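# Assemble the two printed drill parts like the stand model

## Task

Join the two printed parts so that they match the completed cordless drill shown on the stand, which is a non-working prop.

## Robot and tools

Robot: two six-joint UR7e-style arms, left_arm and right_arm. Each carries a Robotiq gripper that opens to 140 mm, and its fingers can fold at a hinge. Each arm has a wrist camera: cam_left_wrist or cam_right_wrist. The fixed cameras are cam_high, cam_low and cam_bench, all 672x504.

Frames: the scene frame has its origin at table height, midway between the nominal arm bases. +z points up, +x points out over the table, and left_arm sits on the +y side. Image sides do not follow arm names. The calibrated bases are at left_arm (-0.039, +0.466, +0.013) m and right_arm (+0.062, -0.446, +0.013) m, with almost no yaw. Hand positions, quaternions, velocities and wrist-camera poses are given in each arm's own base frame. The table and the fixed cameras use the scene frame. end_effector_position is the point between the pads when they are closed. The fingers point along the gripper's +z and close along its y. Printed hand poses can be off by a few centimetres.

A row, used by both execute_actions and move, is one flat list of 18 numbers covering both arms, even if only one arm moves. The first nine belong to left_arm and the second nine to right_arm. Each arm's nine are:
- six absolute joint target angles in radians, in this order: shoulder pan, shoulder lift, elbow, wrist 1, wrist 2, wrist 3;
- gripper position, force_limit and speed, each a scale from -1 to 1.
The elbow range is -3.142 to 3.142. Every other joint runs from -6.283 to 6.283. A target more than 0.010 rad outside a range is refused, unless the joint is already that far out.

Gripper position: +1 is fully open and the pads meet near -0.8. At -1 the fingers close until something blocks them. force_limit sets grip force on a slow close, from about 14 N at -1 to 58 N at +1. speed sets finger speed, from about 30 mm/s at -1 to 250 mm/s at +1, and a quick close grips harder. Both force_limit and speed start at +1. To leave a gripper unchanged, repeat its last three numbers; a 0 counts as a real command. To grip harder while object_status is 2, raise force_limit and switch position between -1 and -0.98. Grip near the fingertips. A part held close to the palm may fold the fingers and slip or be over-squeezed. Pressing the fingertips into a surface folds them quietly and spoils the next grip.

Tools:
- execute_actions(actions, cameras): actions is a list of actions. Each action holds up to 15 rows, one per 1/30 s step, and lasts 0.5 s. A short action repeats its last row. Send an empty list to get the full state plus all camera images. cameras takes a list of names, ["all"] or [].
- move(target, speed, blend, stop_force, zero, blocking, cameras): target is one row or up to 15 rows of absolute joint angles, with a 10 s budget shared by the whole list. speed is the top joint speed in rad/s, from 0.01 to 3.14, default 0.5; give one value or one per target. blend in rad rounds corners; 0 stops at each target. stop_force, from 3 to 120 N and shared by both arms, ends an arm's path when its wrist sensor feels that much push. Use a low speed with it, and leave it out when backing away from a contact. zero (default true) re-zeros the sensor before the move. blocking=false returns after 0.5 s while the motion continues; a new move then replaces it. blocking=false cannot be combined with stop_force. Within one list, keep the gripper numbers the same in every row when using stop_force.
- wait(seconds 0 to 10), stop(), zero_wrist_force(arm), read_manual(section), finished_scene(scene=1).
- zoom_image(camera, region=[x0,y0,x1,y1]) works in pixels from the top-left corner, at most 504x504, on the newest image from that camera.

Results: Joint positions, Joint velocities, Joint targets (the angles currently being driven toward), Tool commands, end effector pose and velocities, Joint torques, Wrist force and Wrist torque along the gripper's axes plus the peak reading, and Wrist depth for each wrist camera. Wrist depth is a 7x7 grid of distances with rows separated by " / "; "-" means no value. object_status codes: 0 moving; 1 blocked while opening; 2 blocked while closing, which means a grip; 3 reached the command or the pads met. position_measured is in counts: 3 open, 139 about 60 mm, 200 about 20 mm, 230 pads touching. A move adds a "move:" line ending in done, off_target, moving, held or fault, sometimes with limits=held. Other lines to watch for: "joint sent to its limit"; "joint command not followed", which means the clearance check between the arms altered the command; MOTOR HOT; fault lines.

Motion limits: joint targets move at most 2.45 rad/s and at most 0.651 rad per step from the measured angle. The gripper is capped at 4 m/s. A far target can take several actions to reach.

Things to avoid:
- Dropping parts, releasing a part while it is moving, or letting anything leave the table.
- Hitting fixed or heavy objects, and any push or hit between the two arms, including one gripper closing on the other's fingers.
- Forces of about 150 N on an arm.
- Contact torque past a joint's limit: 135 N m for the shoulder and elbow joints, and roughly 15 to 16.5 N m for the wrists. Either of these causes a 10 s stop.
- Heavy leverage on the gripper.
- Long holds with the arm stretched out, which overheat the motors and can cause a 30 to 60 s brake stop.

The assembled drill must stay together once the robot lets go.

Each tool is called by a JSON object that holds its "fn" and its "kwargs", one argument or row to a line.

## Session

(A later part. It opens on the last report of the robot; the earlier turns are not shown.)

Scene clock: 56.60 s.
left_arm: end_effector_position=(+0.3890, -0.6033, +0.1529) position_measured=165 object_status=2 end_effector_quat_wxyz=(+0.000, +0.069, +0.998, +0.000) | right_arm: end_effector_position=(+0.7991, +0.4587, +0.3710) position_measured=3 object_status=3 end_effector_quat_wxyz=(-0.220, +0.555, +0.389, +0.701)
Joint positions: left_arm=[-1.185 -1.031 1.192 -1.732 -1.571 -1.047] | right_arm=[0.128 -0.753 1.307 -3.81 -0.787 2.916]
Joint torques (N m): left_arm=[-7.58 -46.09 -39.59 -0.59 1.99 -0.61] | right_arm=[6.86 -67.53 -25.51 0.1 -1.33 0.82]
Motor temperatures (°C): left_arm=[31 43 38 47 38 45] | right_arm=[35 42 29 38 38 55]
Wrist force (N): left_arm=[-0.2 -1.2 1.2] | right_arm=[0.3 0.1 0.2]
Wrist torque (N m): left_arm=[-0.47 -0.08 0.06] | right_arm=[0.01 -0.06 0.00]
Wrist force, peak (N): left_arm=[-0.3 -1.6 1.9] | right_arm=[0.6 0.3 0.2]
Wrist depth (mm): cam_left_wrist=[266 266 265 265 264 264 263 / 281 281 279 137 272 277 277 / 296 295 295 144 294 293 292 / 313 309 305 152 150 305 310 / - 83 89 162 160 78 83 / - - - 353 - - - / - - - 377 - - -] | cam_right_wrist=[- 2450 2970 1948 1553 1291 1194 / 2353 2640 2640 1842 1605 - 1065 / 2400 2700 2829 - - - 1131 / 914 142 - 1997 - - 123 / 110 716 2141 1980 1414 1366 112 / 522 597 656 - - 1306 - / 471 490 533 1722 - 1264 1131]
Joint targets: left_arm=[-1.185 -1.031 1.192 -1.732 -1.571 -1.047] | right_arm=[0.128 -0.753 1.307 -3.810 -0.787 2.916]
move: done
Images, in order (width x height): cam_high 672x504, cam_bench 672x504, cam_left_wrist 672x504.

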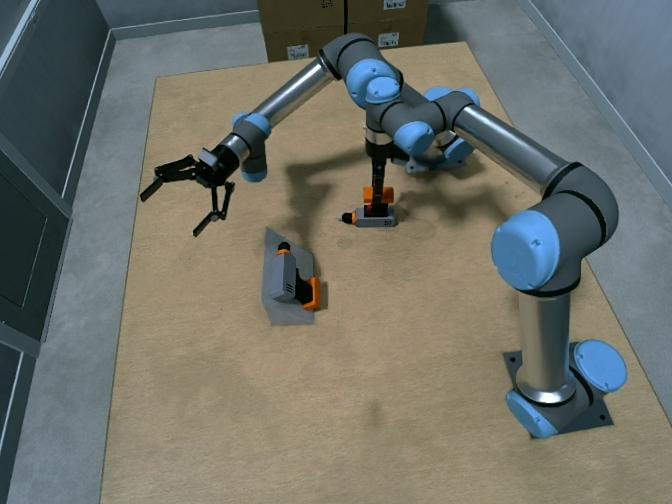

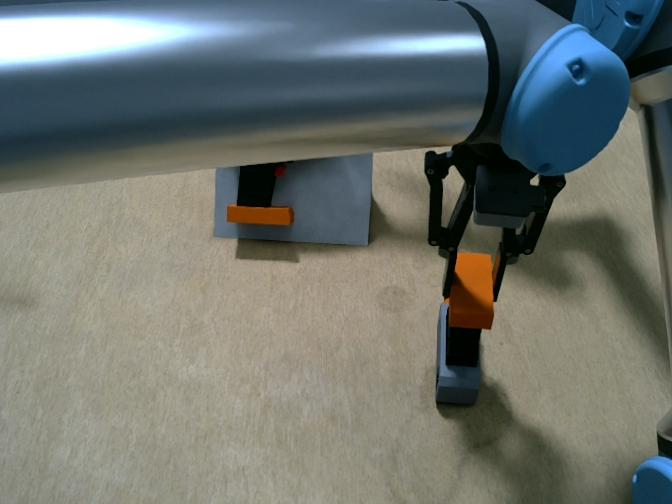

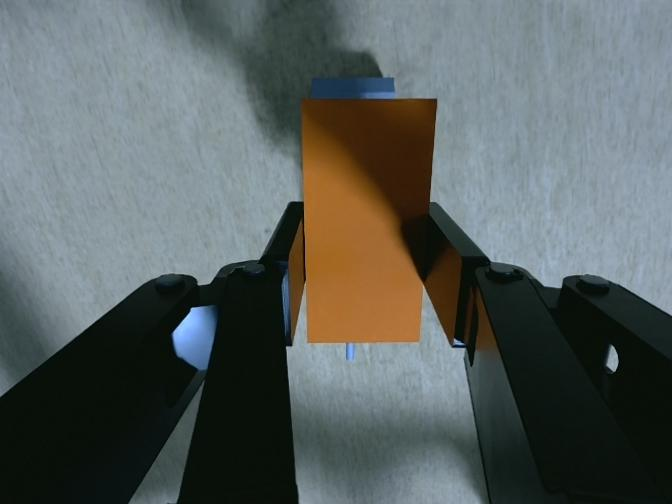

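{"fn": "move", "kwargs": {
  "target": [-1.1849,-1.0250,1.2164,-1.7622,-1.5708,-1.0469,-1,-0.02,-1,0.128,-0.753,1.307,-3.81,-0.787,2.916,1,1,1],
  "speed": 0.02,
  "stop_force": 15,
  "cameras": ["cam_left_wrist","cam_bench","cam_high"]
}}

{"fn": "zoom_image", "kwargs": {
  "camera": "cam_bench",
  "region": [370, 220, 550, 400]
}}

{"fn": "zoom_image", "kwargs": {
  "camera": "cam_high",
  "region": [310, 140, 440, 270]
}}

Scene clock: 58.27 s.
left_arm: end_effector_position=(+0.3890, -0.6035, +0.1519) position_measured=165 object_status=2 end_effector_quat_wxyz=(+0.000, +0.069, +0.998, +0.000) | right_arm: end_effector_position=(+0.7991, +0.4587, +0.3710) position_measured=3 object_status=3 end_effector_quat_wxyz=(-0.220, +0.555, +0.389, +0.701)
Joint positions: left_arm=[-1.185 -1.03 1.194 -1.735 -1.571 -1.047] | right_arm=[0.128 -0.753 1.307 -3.81 -0.787 2.916]
Joint torques (N m): left_arm=[0.34 -52.88 -33.82 0.64 1.98 -0.69] | right_arm=[6.48 -68.53 -26.42 0.37 -1.42 0.87]
Motor temperatures (°C): left_arm=[31 43 38 47 38 45] | right_arm=[35 42 29 38 38 55]
Wrist force (N): left_arm=[0.2 -3.7 -8.5] | right_arm=[0.2 0.1 0.2]
Wrist torque (N m): left_arm=[-0.25 -0.15 0.06] | right_arm=[0.03 -0.03 0.01]
Wrist force, peak (N): left_arm=[2.0 -4.8 -17.8] | right_arm=[0.7 0.0 0.1]
Wrist depth (mm): cam_left_wrist=[265 265 265 265 262 263 263 / 280 280 280 137 274 277 276 / 296 294 293 143 292 292 292 / 314 308 304 151 150 305 309 / - 83 89 161 159 78 89 / - - - 353 351 - - / - - - 378 - - -] | cam_right_wrist=[- - - 2180 1342 1342 - / - 3046 - 2160 1398 1533 - / 2450 3168 2700 2048 1595 - - / 907 142 2528 1828 1553 1350 129 / 110 718 2160 - 1595 - 112 / 522 595 660 2103 1814 1251 107 / 470 491 533 1673 - 1225 1110]
Joint targets: left_arm=[-1.185 -1.030 1.194 -1.735 -1.571 -1.047] | right_arm=[0.128 -0.753 1.307 -3.810 -0.787 2.916]
move: contact (left_arm); left_arm: the wrist 1 is farthest, 0.027 rad from its target
Images, in order (width x height): cam_high 672x504, cam_bench 672x504, cam_left_wrist 672x504.

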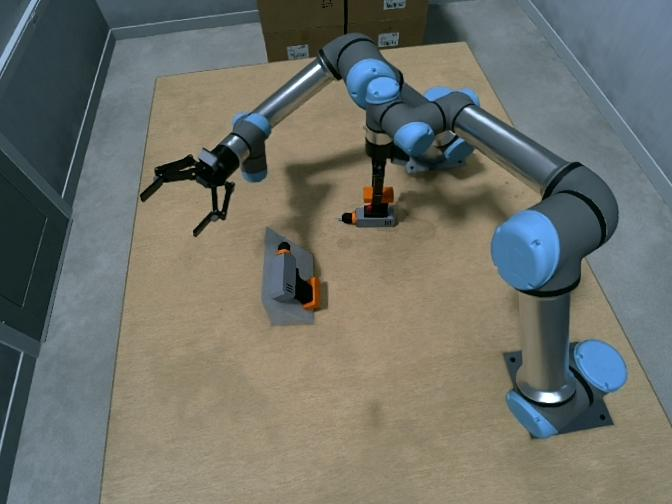

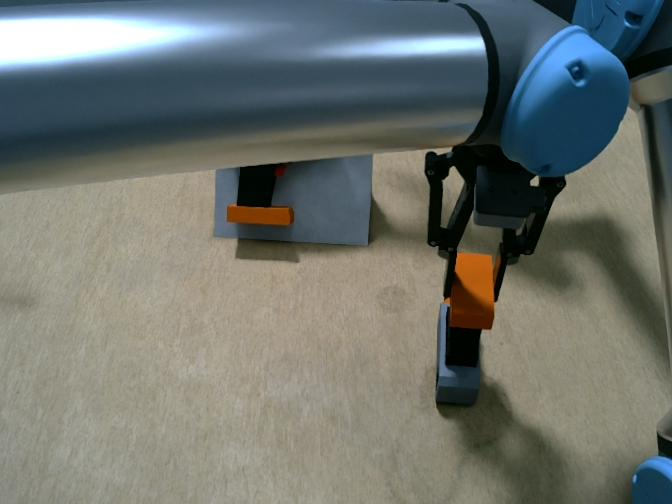

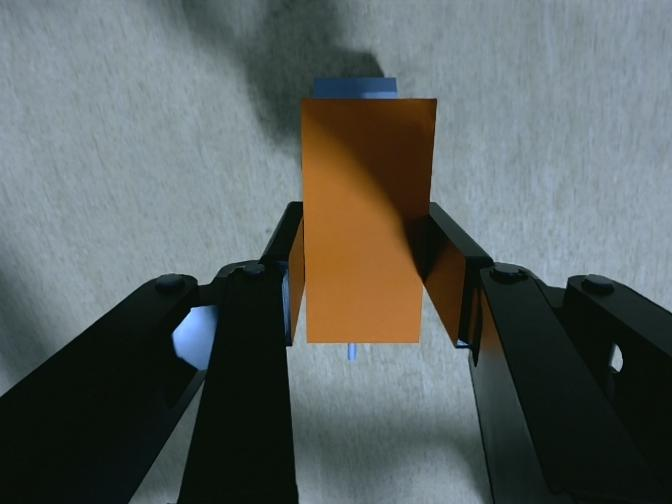

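Scaled by 2.800 from the camera's 672x504 image, which has a finer 960x720 frame.

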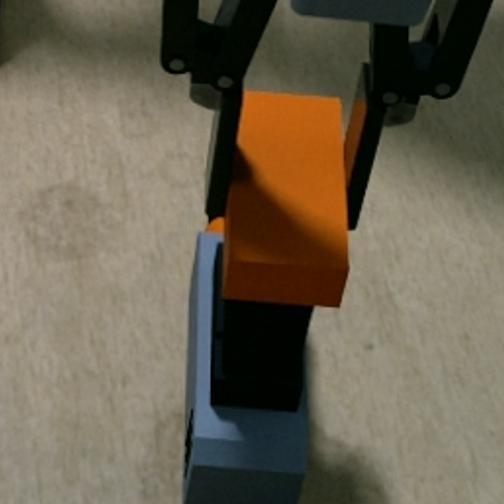

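Scaled by 3.877 from the camera's 672x504 image, which has a finer 960x720 frame.

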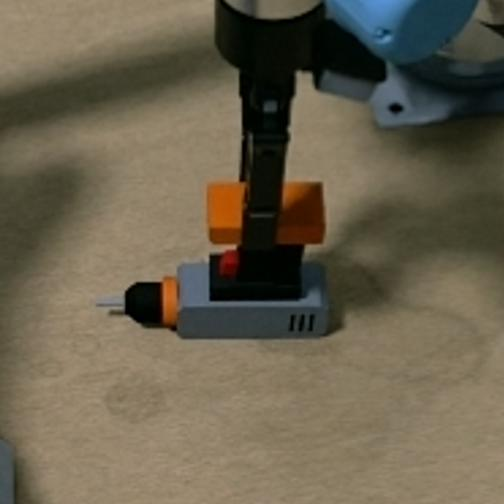

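{"fn": "move", "kwargs": {
  "target": [-1.1849,-1.0250,1.2164,-1.7622,-1.5708,-1.0469,-1,-0.02,-1,0.128,-0.753,1.307,-3.81,-0.787,2.916,1,1,1],
  "speed": 0.02,
  "stop_force": 30,
  "zero": false,
  "cameras": ["cam_left_wrist"]
}}

Scene clock: 60.43 s.
left_arm: end_effector_position=(+0.3890, -0.6033, +0.1399) position_measured=165 object_status=2 end_effector_quat_wxyz=(+0.000, +0.069, +0.998, +0.000) | right_arm: end_effector_position=(+0.7991, +0.4587, +0.3710) position_measured=3 object_status=3 end_effector_quat_wxyz=(-0.220, +0.555, +0.389, +0.701)
Joint positions: left_arm=[-1.185 -1.025 1.217 -1.762 -1.571 -1.047] | right_arm=[0.128 -0.753 1.307 -3.81 -0.787 2.916]
Joint torques (N m): left_arm=[10.41 -34.63 -28.69 1.62 1.85 -0.6] | right_arm=[6.93 -68.86 -24.5 0.2 -1.25 0.73]
Motor temperatures (°C): left_arm=[31 43 38 47 38 45] | right_arm=[35 42 29 38 38 55]
Wrist force (N): left_arm=[-1.1 -5.3 -18.5] | right_arm=[0.2 0.1 -0.1]
Wrist torque (N m): left_arm=[-0.23 -0.07 0.05] | right_arm=[0.01 -0.05 0.00]
Wrist force, peak (N): left_arm=[2.9 -5.6 -23.5] | right_arm=[0.4 0.1 0.4]
Wrist depth (mm): cam_left_wrist=[257 254 255 254 252 252 253 / 269 268 267 127 261 267 266 / 284 284 283 132 274 279 280 / 302 297 293 138 139 294 297 / - 84 89 149 144 78 89 / - - - 340 338 - - / - - - 363 - - -] | cam_right_wrist=[2160 2583 2141 1997 1627 - - / 2285 2611 - 2031 1574 - - / - - - 2121 - - 1137 / 907 138 2611 1886 1584 152 123 / 110 716 2376 1948 1494 - 112 / 521 597 658 1747 1523 1176 107 / 470 488 530 1697 1595 1271 -]
Joint targets: left_arm=[-1.185 -1.025 1.216 -1.762 -1.571 -1.047] | right_arm=[0.128 -0.753 1.307 -3.810 -0.787 2.916]
move: done
Images, in order (width x height): cam_left_wrist 672x504.

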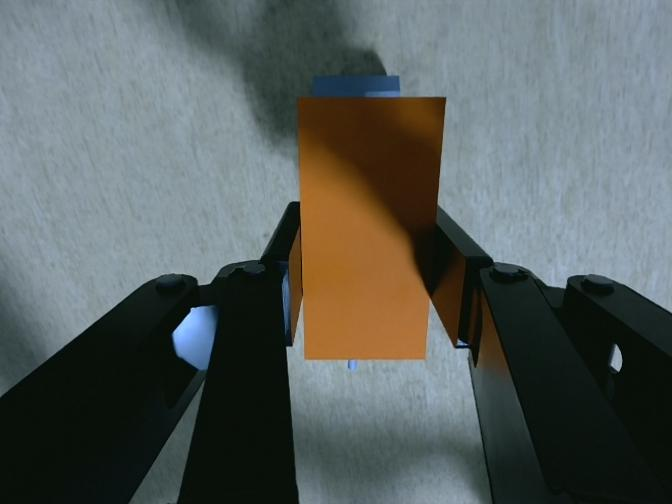

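{"fn": "execute_actions", "kwargs": {
  "actions": [
    [[-1.1849,-1.0250,1.2164,-1.7622,-1.5708,-1.0469,0.5,0,-1,0.128,-0.753,1.307,-3.81,-0.787,2.916,1,1,1]],
    [[-1.1849,-1.0250,1.2164,-1.7622,-1.5708,-1.0469,0.5,0,-1,0.128,-0.753,1.307,-3.81,-0.787,2.916,1,1,1]],
    [[-1.1849,-1.0250,1.2164,-1.7622,-1.5708,-1.0469,0.5,0,-1,0.128,-0.753,1.307,-3.81,-0.787,2.916,1,1,1]],
    [[-1.1849,-1.0250,1.2164,-1.7622,-1.5708,-1.0469,0.5,0,-1,0.128,-0.753,1.307,-3.81,-0.787,2.916,1,1,1]]
  ],
  "cameras": ["cam_left_wrist","cam_bench"]
}}

{"fn": "zoom_image", "kwargs": {
  "camera": "cam_bench",
  "region": [400, 250, 520, 410]
}}

Scene clock: 63.03 s.
left_arm: end_effector_position=(+0.3890, -0.6033, +0.1400) position_measured=66 object_status=0 end_effector_quat_wxyz=(+0.000, +0.069, +0.998, +0.000) | right_arm: end_effector_position=(+0.7991, +0.4587, +0.3710) position_measured=3 object_status=3 end_effector_quat_wxyz=(-0.220, +0.555, +0.389, +0.701)
Joint positions: left_arm=[-1.185 -1.025 1.216 -1.762 -1.571 -1.047] | right_arm=[0.128 -0.753 1.307 -3.81 -0.787 2.916]
Joint torques (N m): left_arm=[-8.74 -61.32 -36.77 -5.55 2.06 -0.6] | right_arm=[6.05 -67.53 -25.5 0.15 -1.5 0.85]
Motor temperatures (°C): left_arm=[31 43 38 47 38 45] | right_arm=[35 42 29 38 38 55]
Wrist force (N): left_arm=[-0.6 -1.4 0.5] | right_arm=[0.4 0.4 0.0]
Wrist torque (N m): left_arm=[-0.36 -0.10 0.07] | right_arm=[0.07 -0.09 0.00]
Wrist force, peak (N): left_arm=[-1.0 -5.1 -18.2] | right_arm=[0.5 0.3 0.2]
Wrist depth (mm): cam_left_wrist=[256 253 253 254 253 252 254 / 268 267 267 127 260 266 266 / 283 284 283 132 275 281 280 / 300 121 292 139 291 148 293 / - 101 317 148 312 137 - / - 340 338 337 338 334 - / - 364 361 362 364 337 -] | cam_right_wrist=[2263 2611 - 2103 - - 1225 / 2242 2200 - 1980 - - 1225 / 2450 2933 2795 2066 1449 1182 1182 / 910 142 - 1886 1773 1298 122 / 110 714 2555 1886 1563 1533 112 / 519 597 658 2221 - 1212 1105 / 471 487 536 588 - - -]
Joint targets: left_arm=[-1.185 -1.025 1.216 -1.762 -1.571 -1.047] | right_arm=[0.128 -0.753 1.307 -3.810 -0.787 2.916]
Images, in order (width x height): cam_bench 672x504, cam_left_wrist 672x504.

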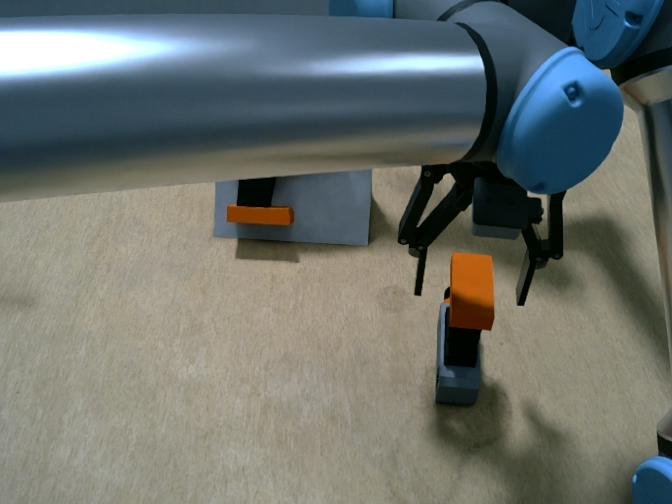

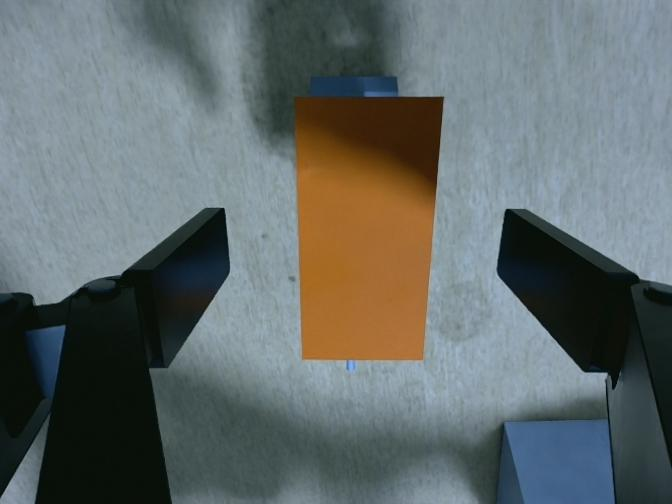

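Scaled by 3.150 from the camera's 672x504 image, which has a finer 960x720 frame.

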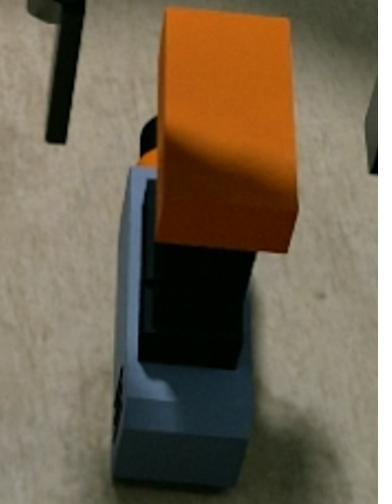

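{"fn": "move", "kwargs": {
  "target": [
    [-1.1849,-1.0374,1.1533,-1.6867,-1.5708,-1.0469,0.5,0,-1,0.128,-0.753,1.307,-3.81,-0.787,2.916,1,1,1],
    [-1.1849,-1.0410,0.9597,-1.4895,-1.5708,-1.0469,0.5,0,-1,0.128,-0.753,1.307,-3.81,-0.787,2.916,1,1,1]
  ],
  "speed": [0.1,0.3],
  "blend": 0.02,
  "cameras": ["cam_high","cam_bench","cam_left_wrist"]
}}

{"fn": "zoom_image", "kwargs": {
  "camera": "cam_high",
  "region": [330, 160, 420, 250]
}}

{"fn": "zoom_image", "kwargs": {
  "camera": "cam_left_wrist",
  "region": [230, 70, 460, 300]
}}

Scene clock: 64.90 s.
left_arm: end_effector_position=(+0.3895, -0.6046, +0.2317) position_measured=66 object_status=3 end_effector_quat_wxyz=(+0.000, +0.069, +0.998, +0.000) | right_arm: end_effector_position=(+0.7991, +0.4587, +0.3710) position_measured=3 object_status=3 end_effector_quat_wxyz=(-0.220, +0.555, +0.389, +0.701)
Joint positions: left_arm=[-1.185 -1.04 1.005 -1.536 -1.571 -1.047] | right_arm=[0.128 -0.753 1.307 -3.81 -0.787 2.916]
Joint torques (N m): left_arm=[-7.44 -42.31 -13.21 -5.49 1.95 -0.57] | right_arm=[6.11 -67.92 -26.01 0.18 -1.32 0.86]
Motor temperatures (°C): left_arm=[31 42 38 47 38 44] | right_arm=[35 42 29 38 38 55]
Wrist force (N): left_arm=[-0.5 -1.5 0.3] | right_arm=[0.3 0.3 0.1]
Wrist torque (N m): left_arm=[-0.39 -0.12 0.05] | right_arm=[0.07 -0.06 0.00]
Wrist force, peak (N): left_arm=[-0.2 -1.3 -7.9] | right_arm=[0.5 0.4 0.2]
Wrist depth (mm): cam_left_wrist=[336 336 335 334 336 334 334 / 354 356 353 214 350 349 349 / 375 375 373 222 368 371 368 / 397 121 390 235 393 148 385 / - 101 417 420 416 137 - / - 449 445 441 445 - - / - 482 484 476 476 376 -] | cam_right_wrist=[- - - 2031 1842 1366 1090 / 2242 2555 - 2066 - - 1110 / 2353 2242 2795 2425 - - 1148 / 903 142 - 1964 - - 131 / 110 724 2285 1932 1533 - 112 / 522 591 666 1786 1513 1238 1100 / 469 491 533 1697 1389 1381 -]
Joint targets: left_arm=[-1.185 -1.040 1.005 -1.536 -1.571 -1.047] | right_arm=[0.128 -0.753 1.307 -3.810 -0.787 2.916]
move: held (left_arm; a check stopped the path); path passed 1 of 2 targets; limits=held; left_arm: the elbow is farthest, 0.046 rad from its target
joint command not followed: on one or more control steps a check withheld the commanded joint targets of the left arm, and it was not sent them on those steps.
cause: the commanded joint targets, or the way to them, would bring a part of the robot too close to another arm (this arm's gripper and a part of the right arm just beyond the shoulder lift, 14 mm apart when this arm was first held).
Images, in order (width x height): cam_high 672x504, cam_bench 672x504, cam_left_wrist 672x504.

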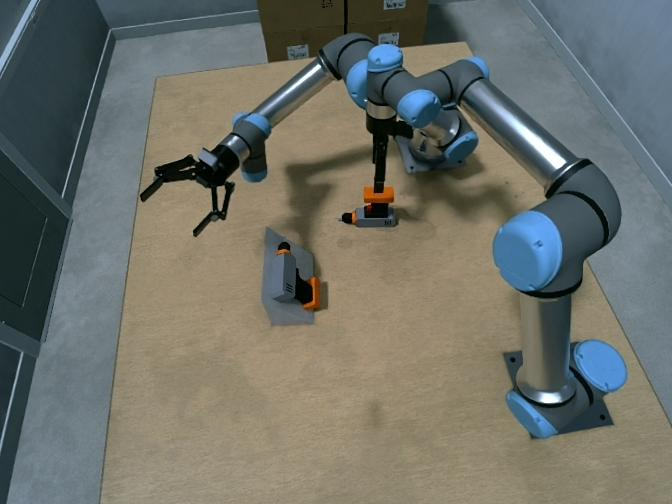

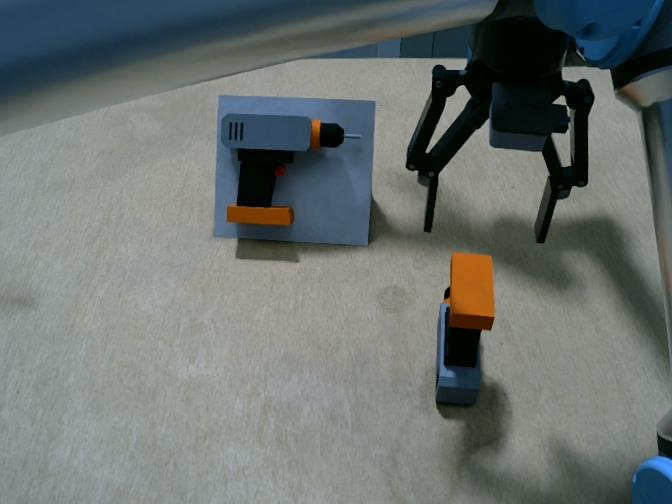

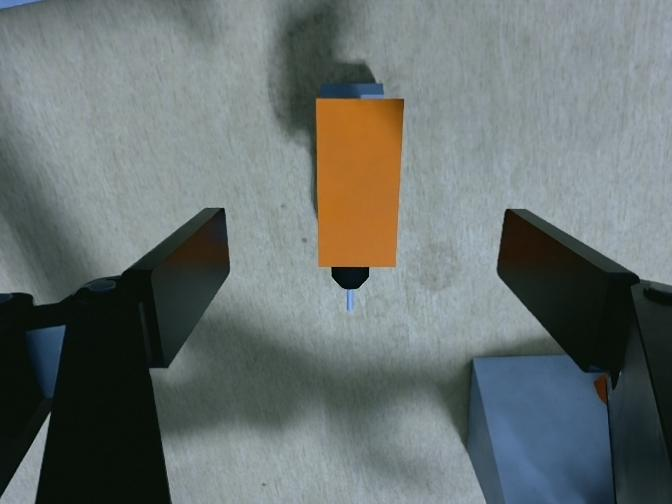

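Scaled by 5.600 from the camera's 672x504 image, which has a finer 960x720 frame.

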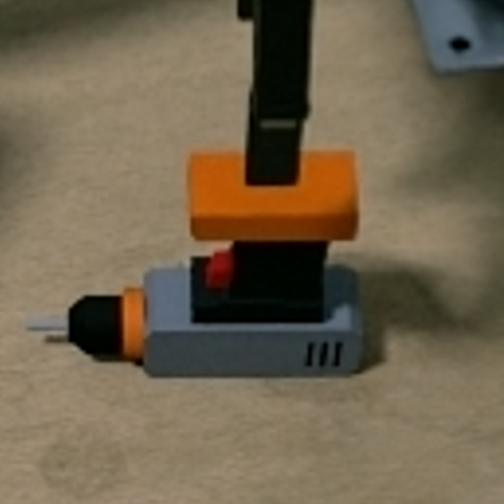

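Scaled by 2.191 from the camera's 672x504 image, which has a finer 960x720 frame.

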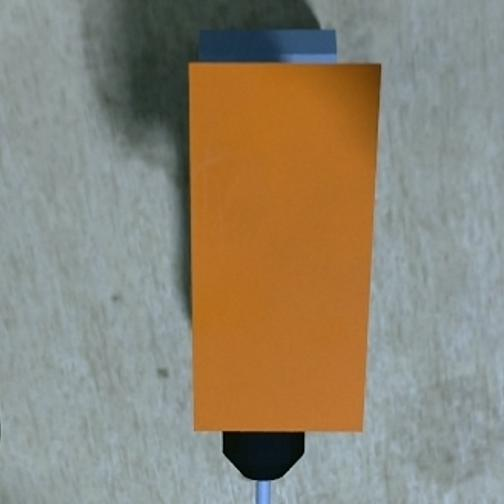

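{"fn": "finished_scene", "kwargs": {

}}

The scene is finished: the task was done.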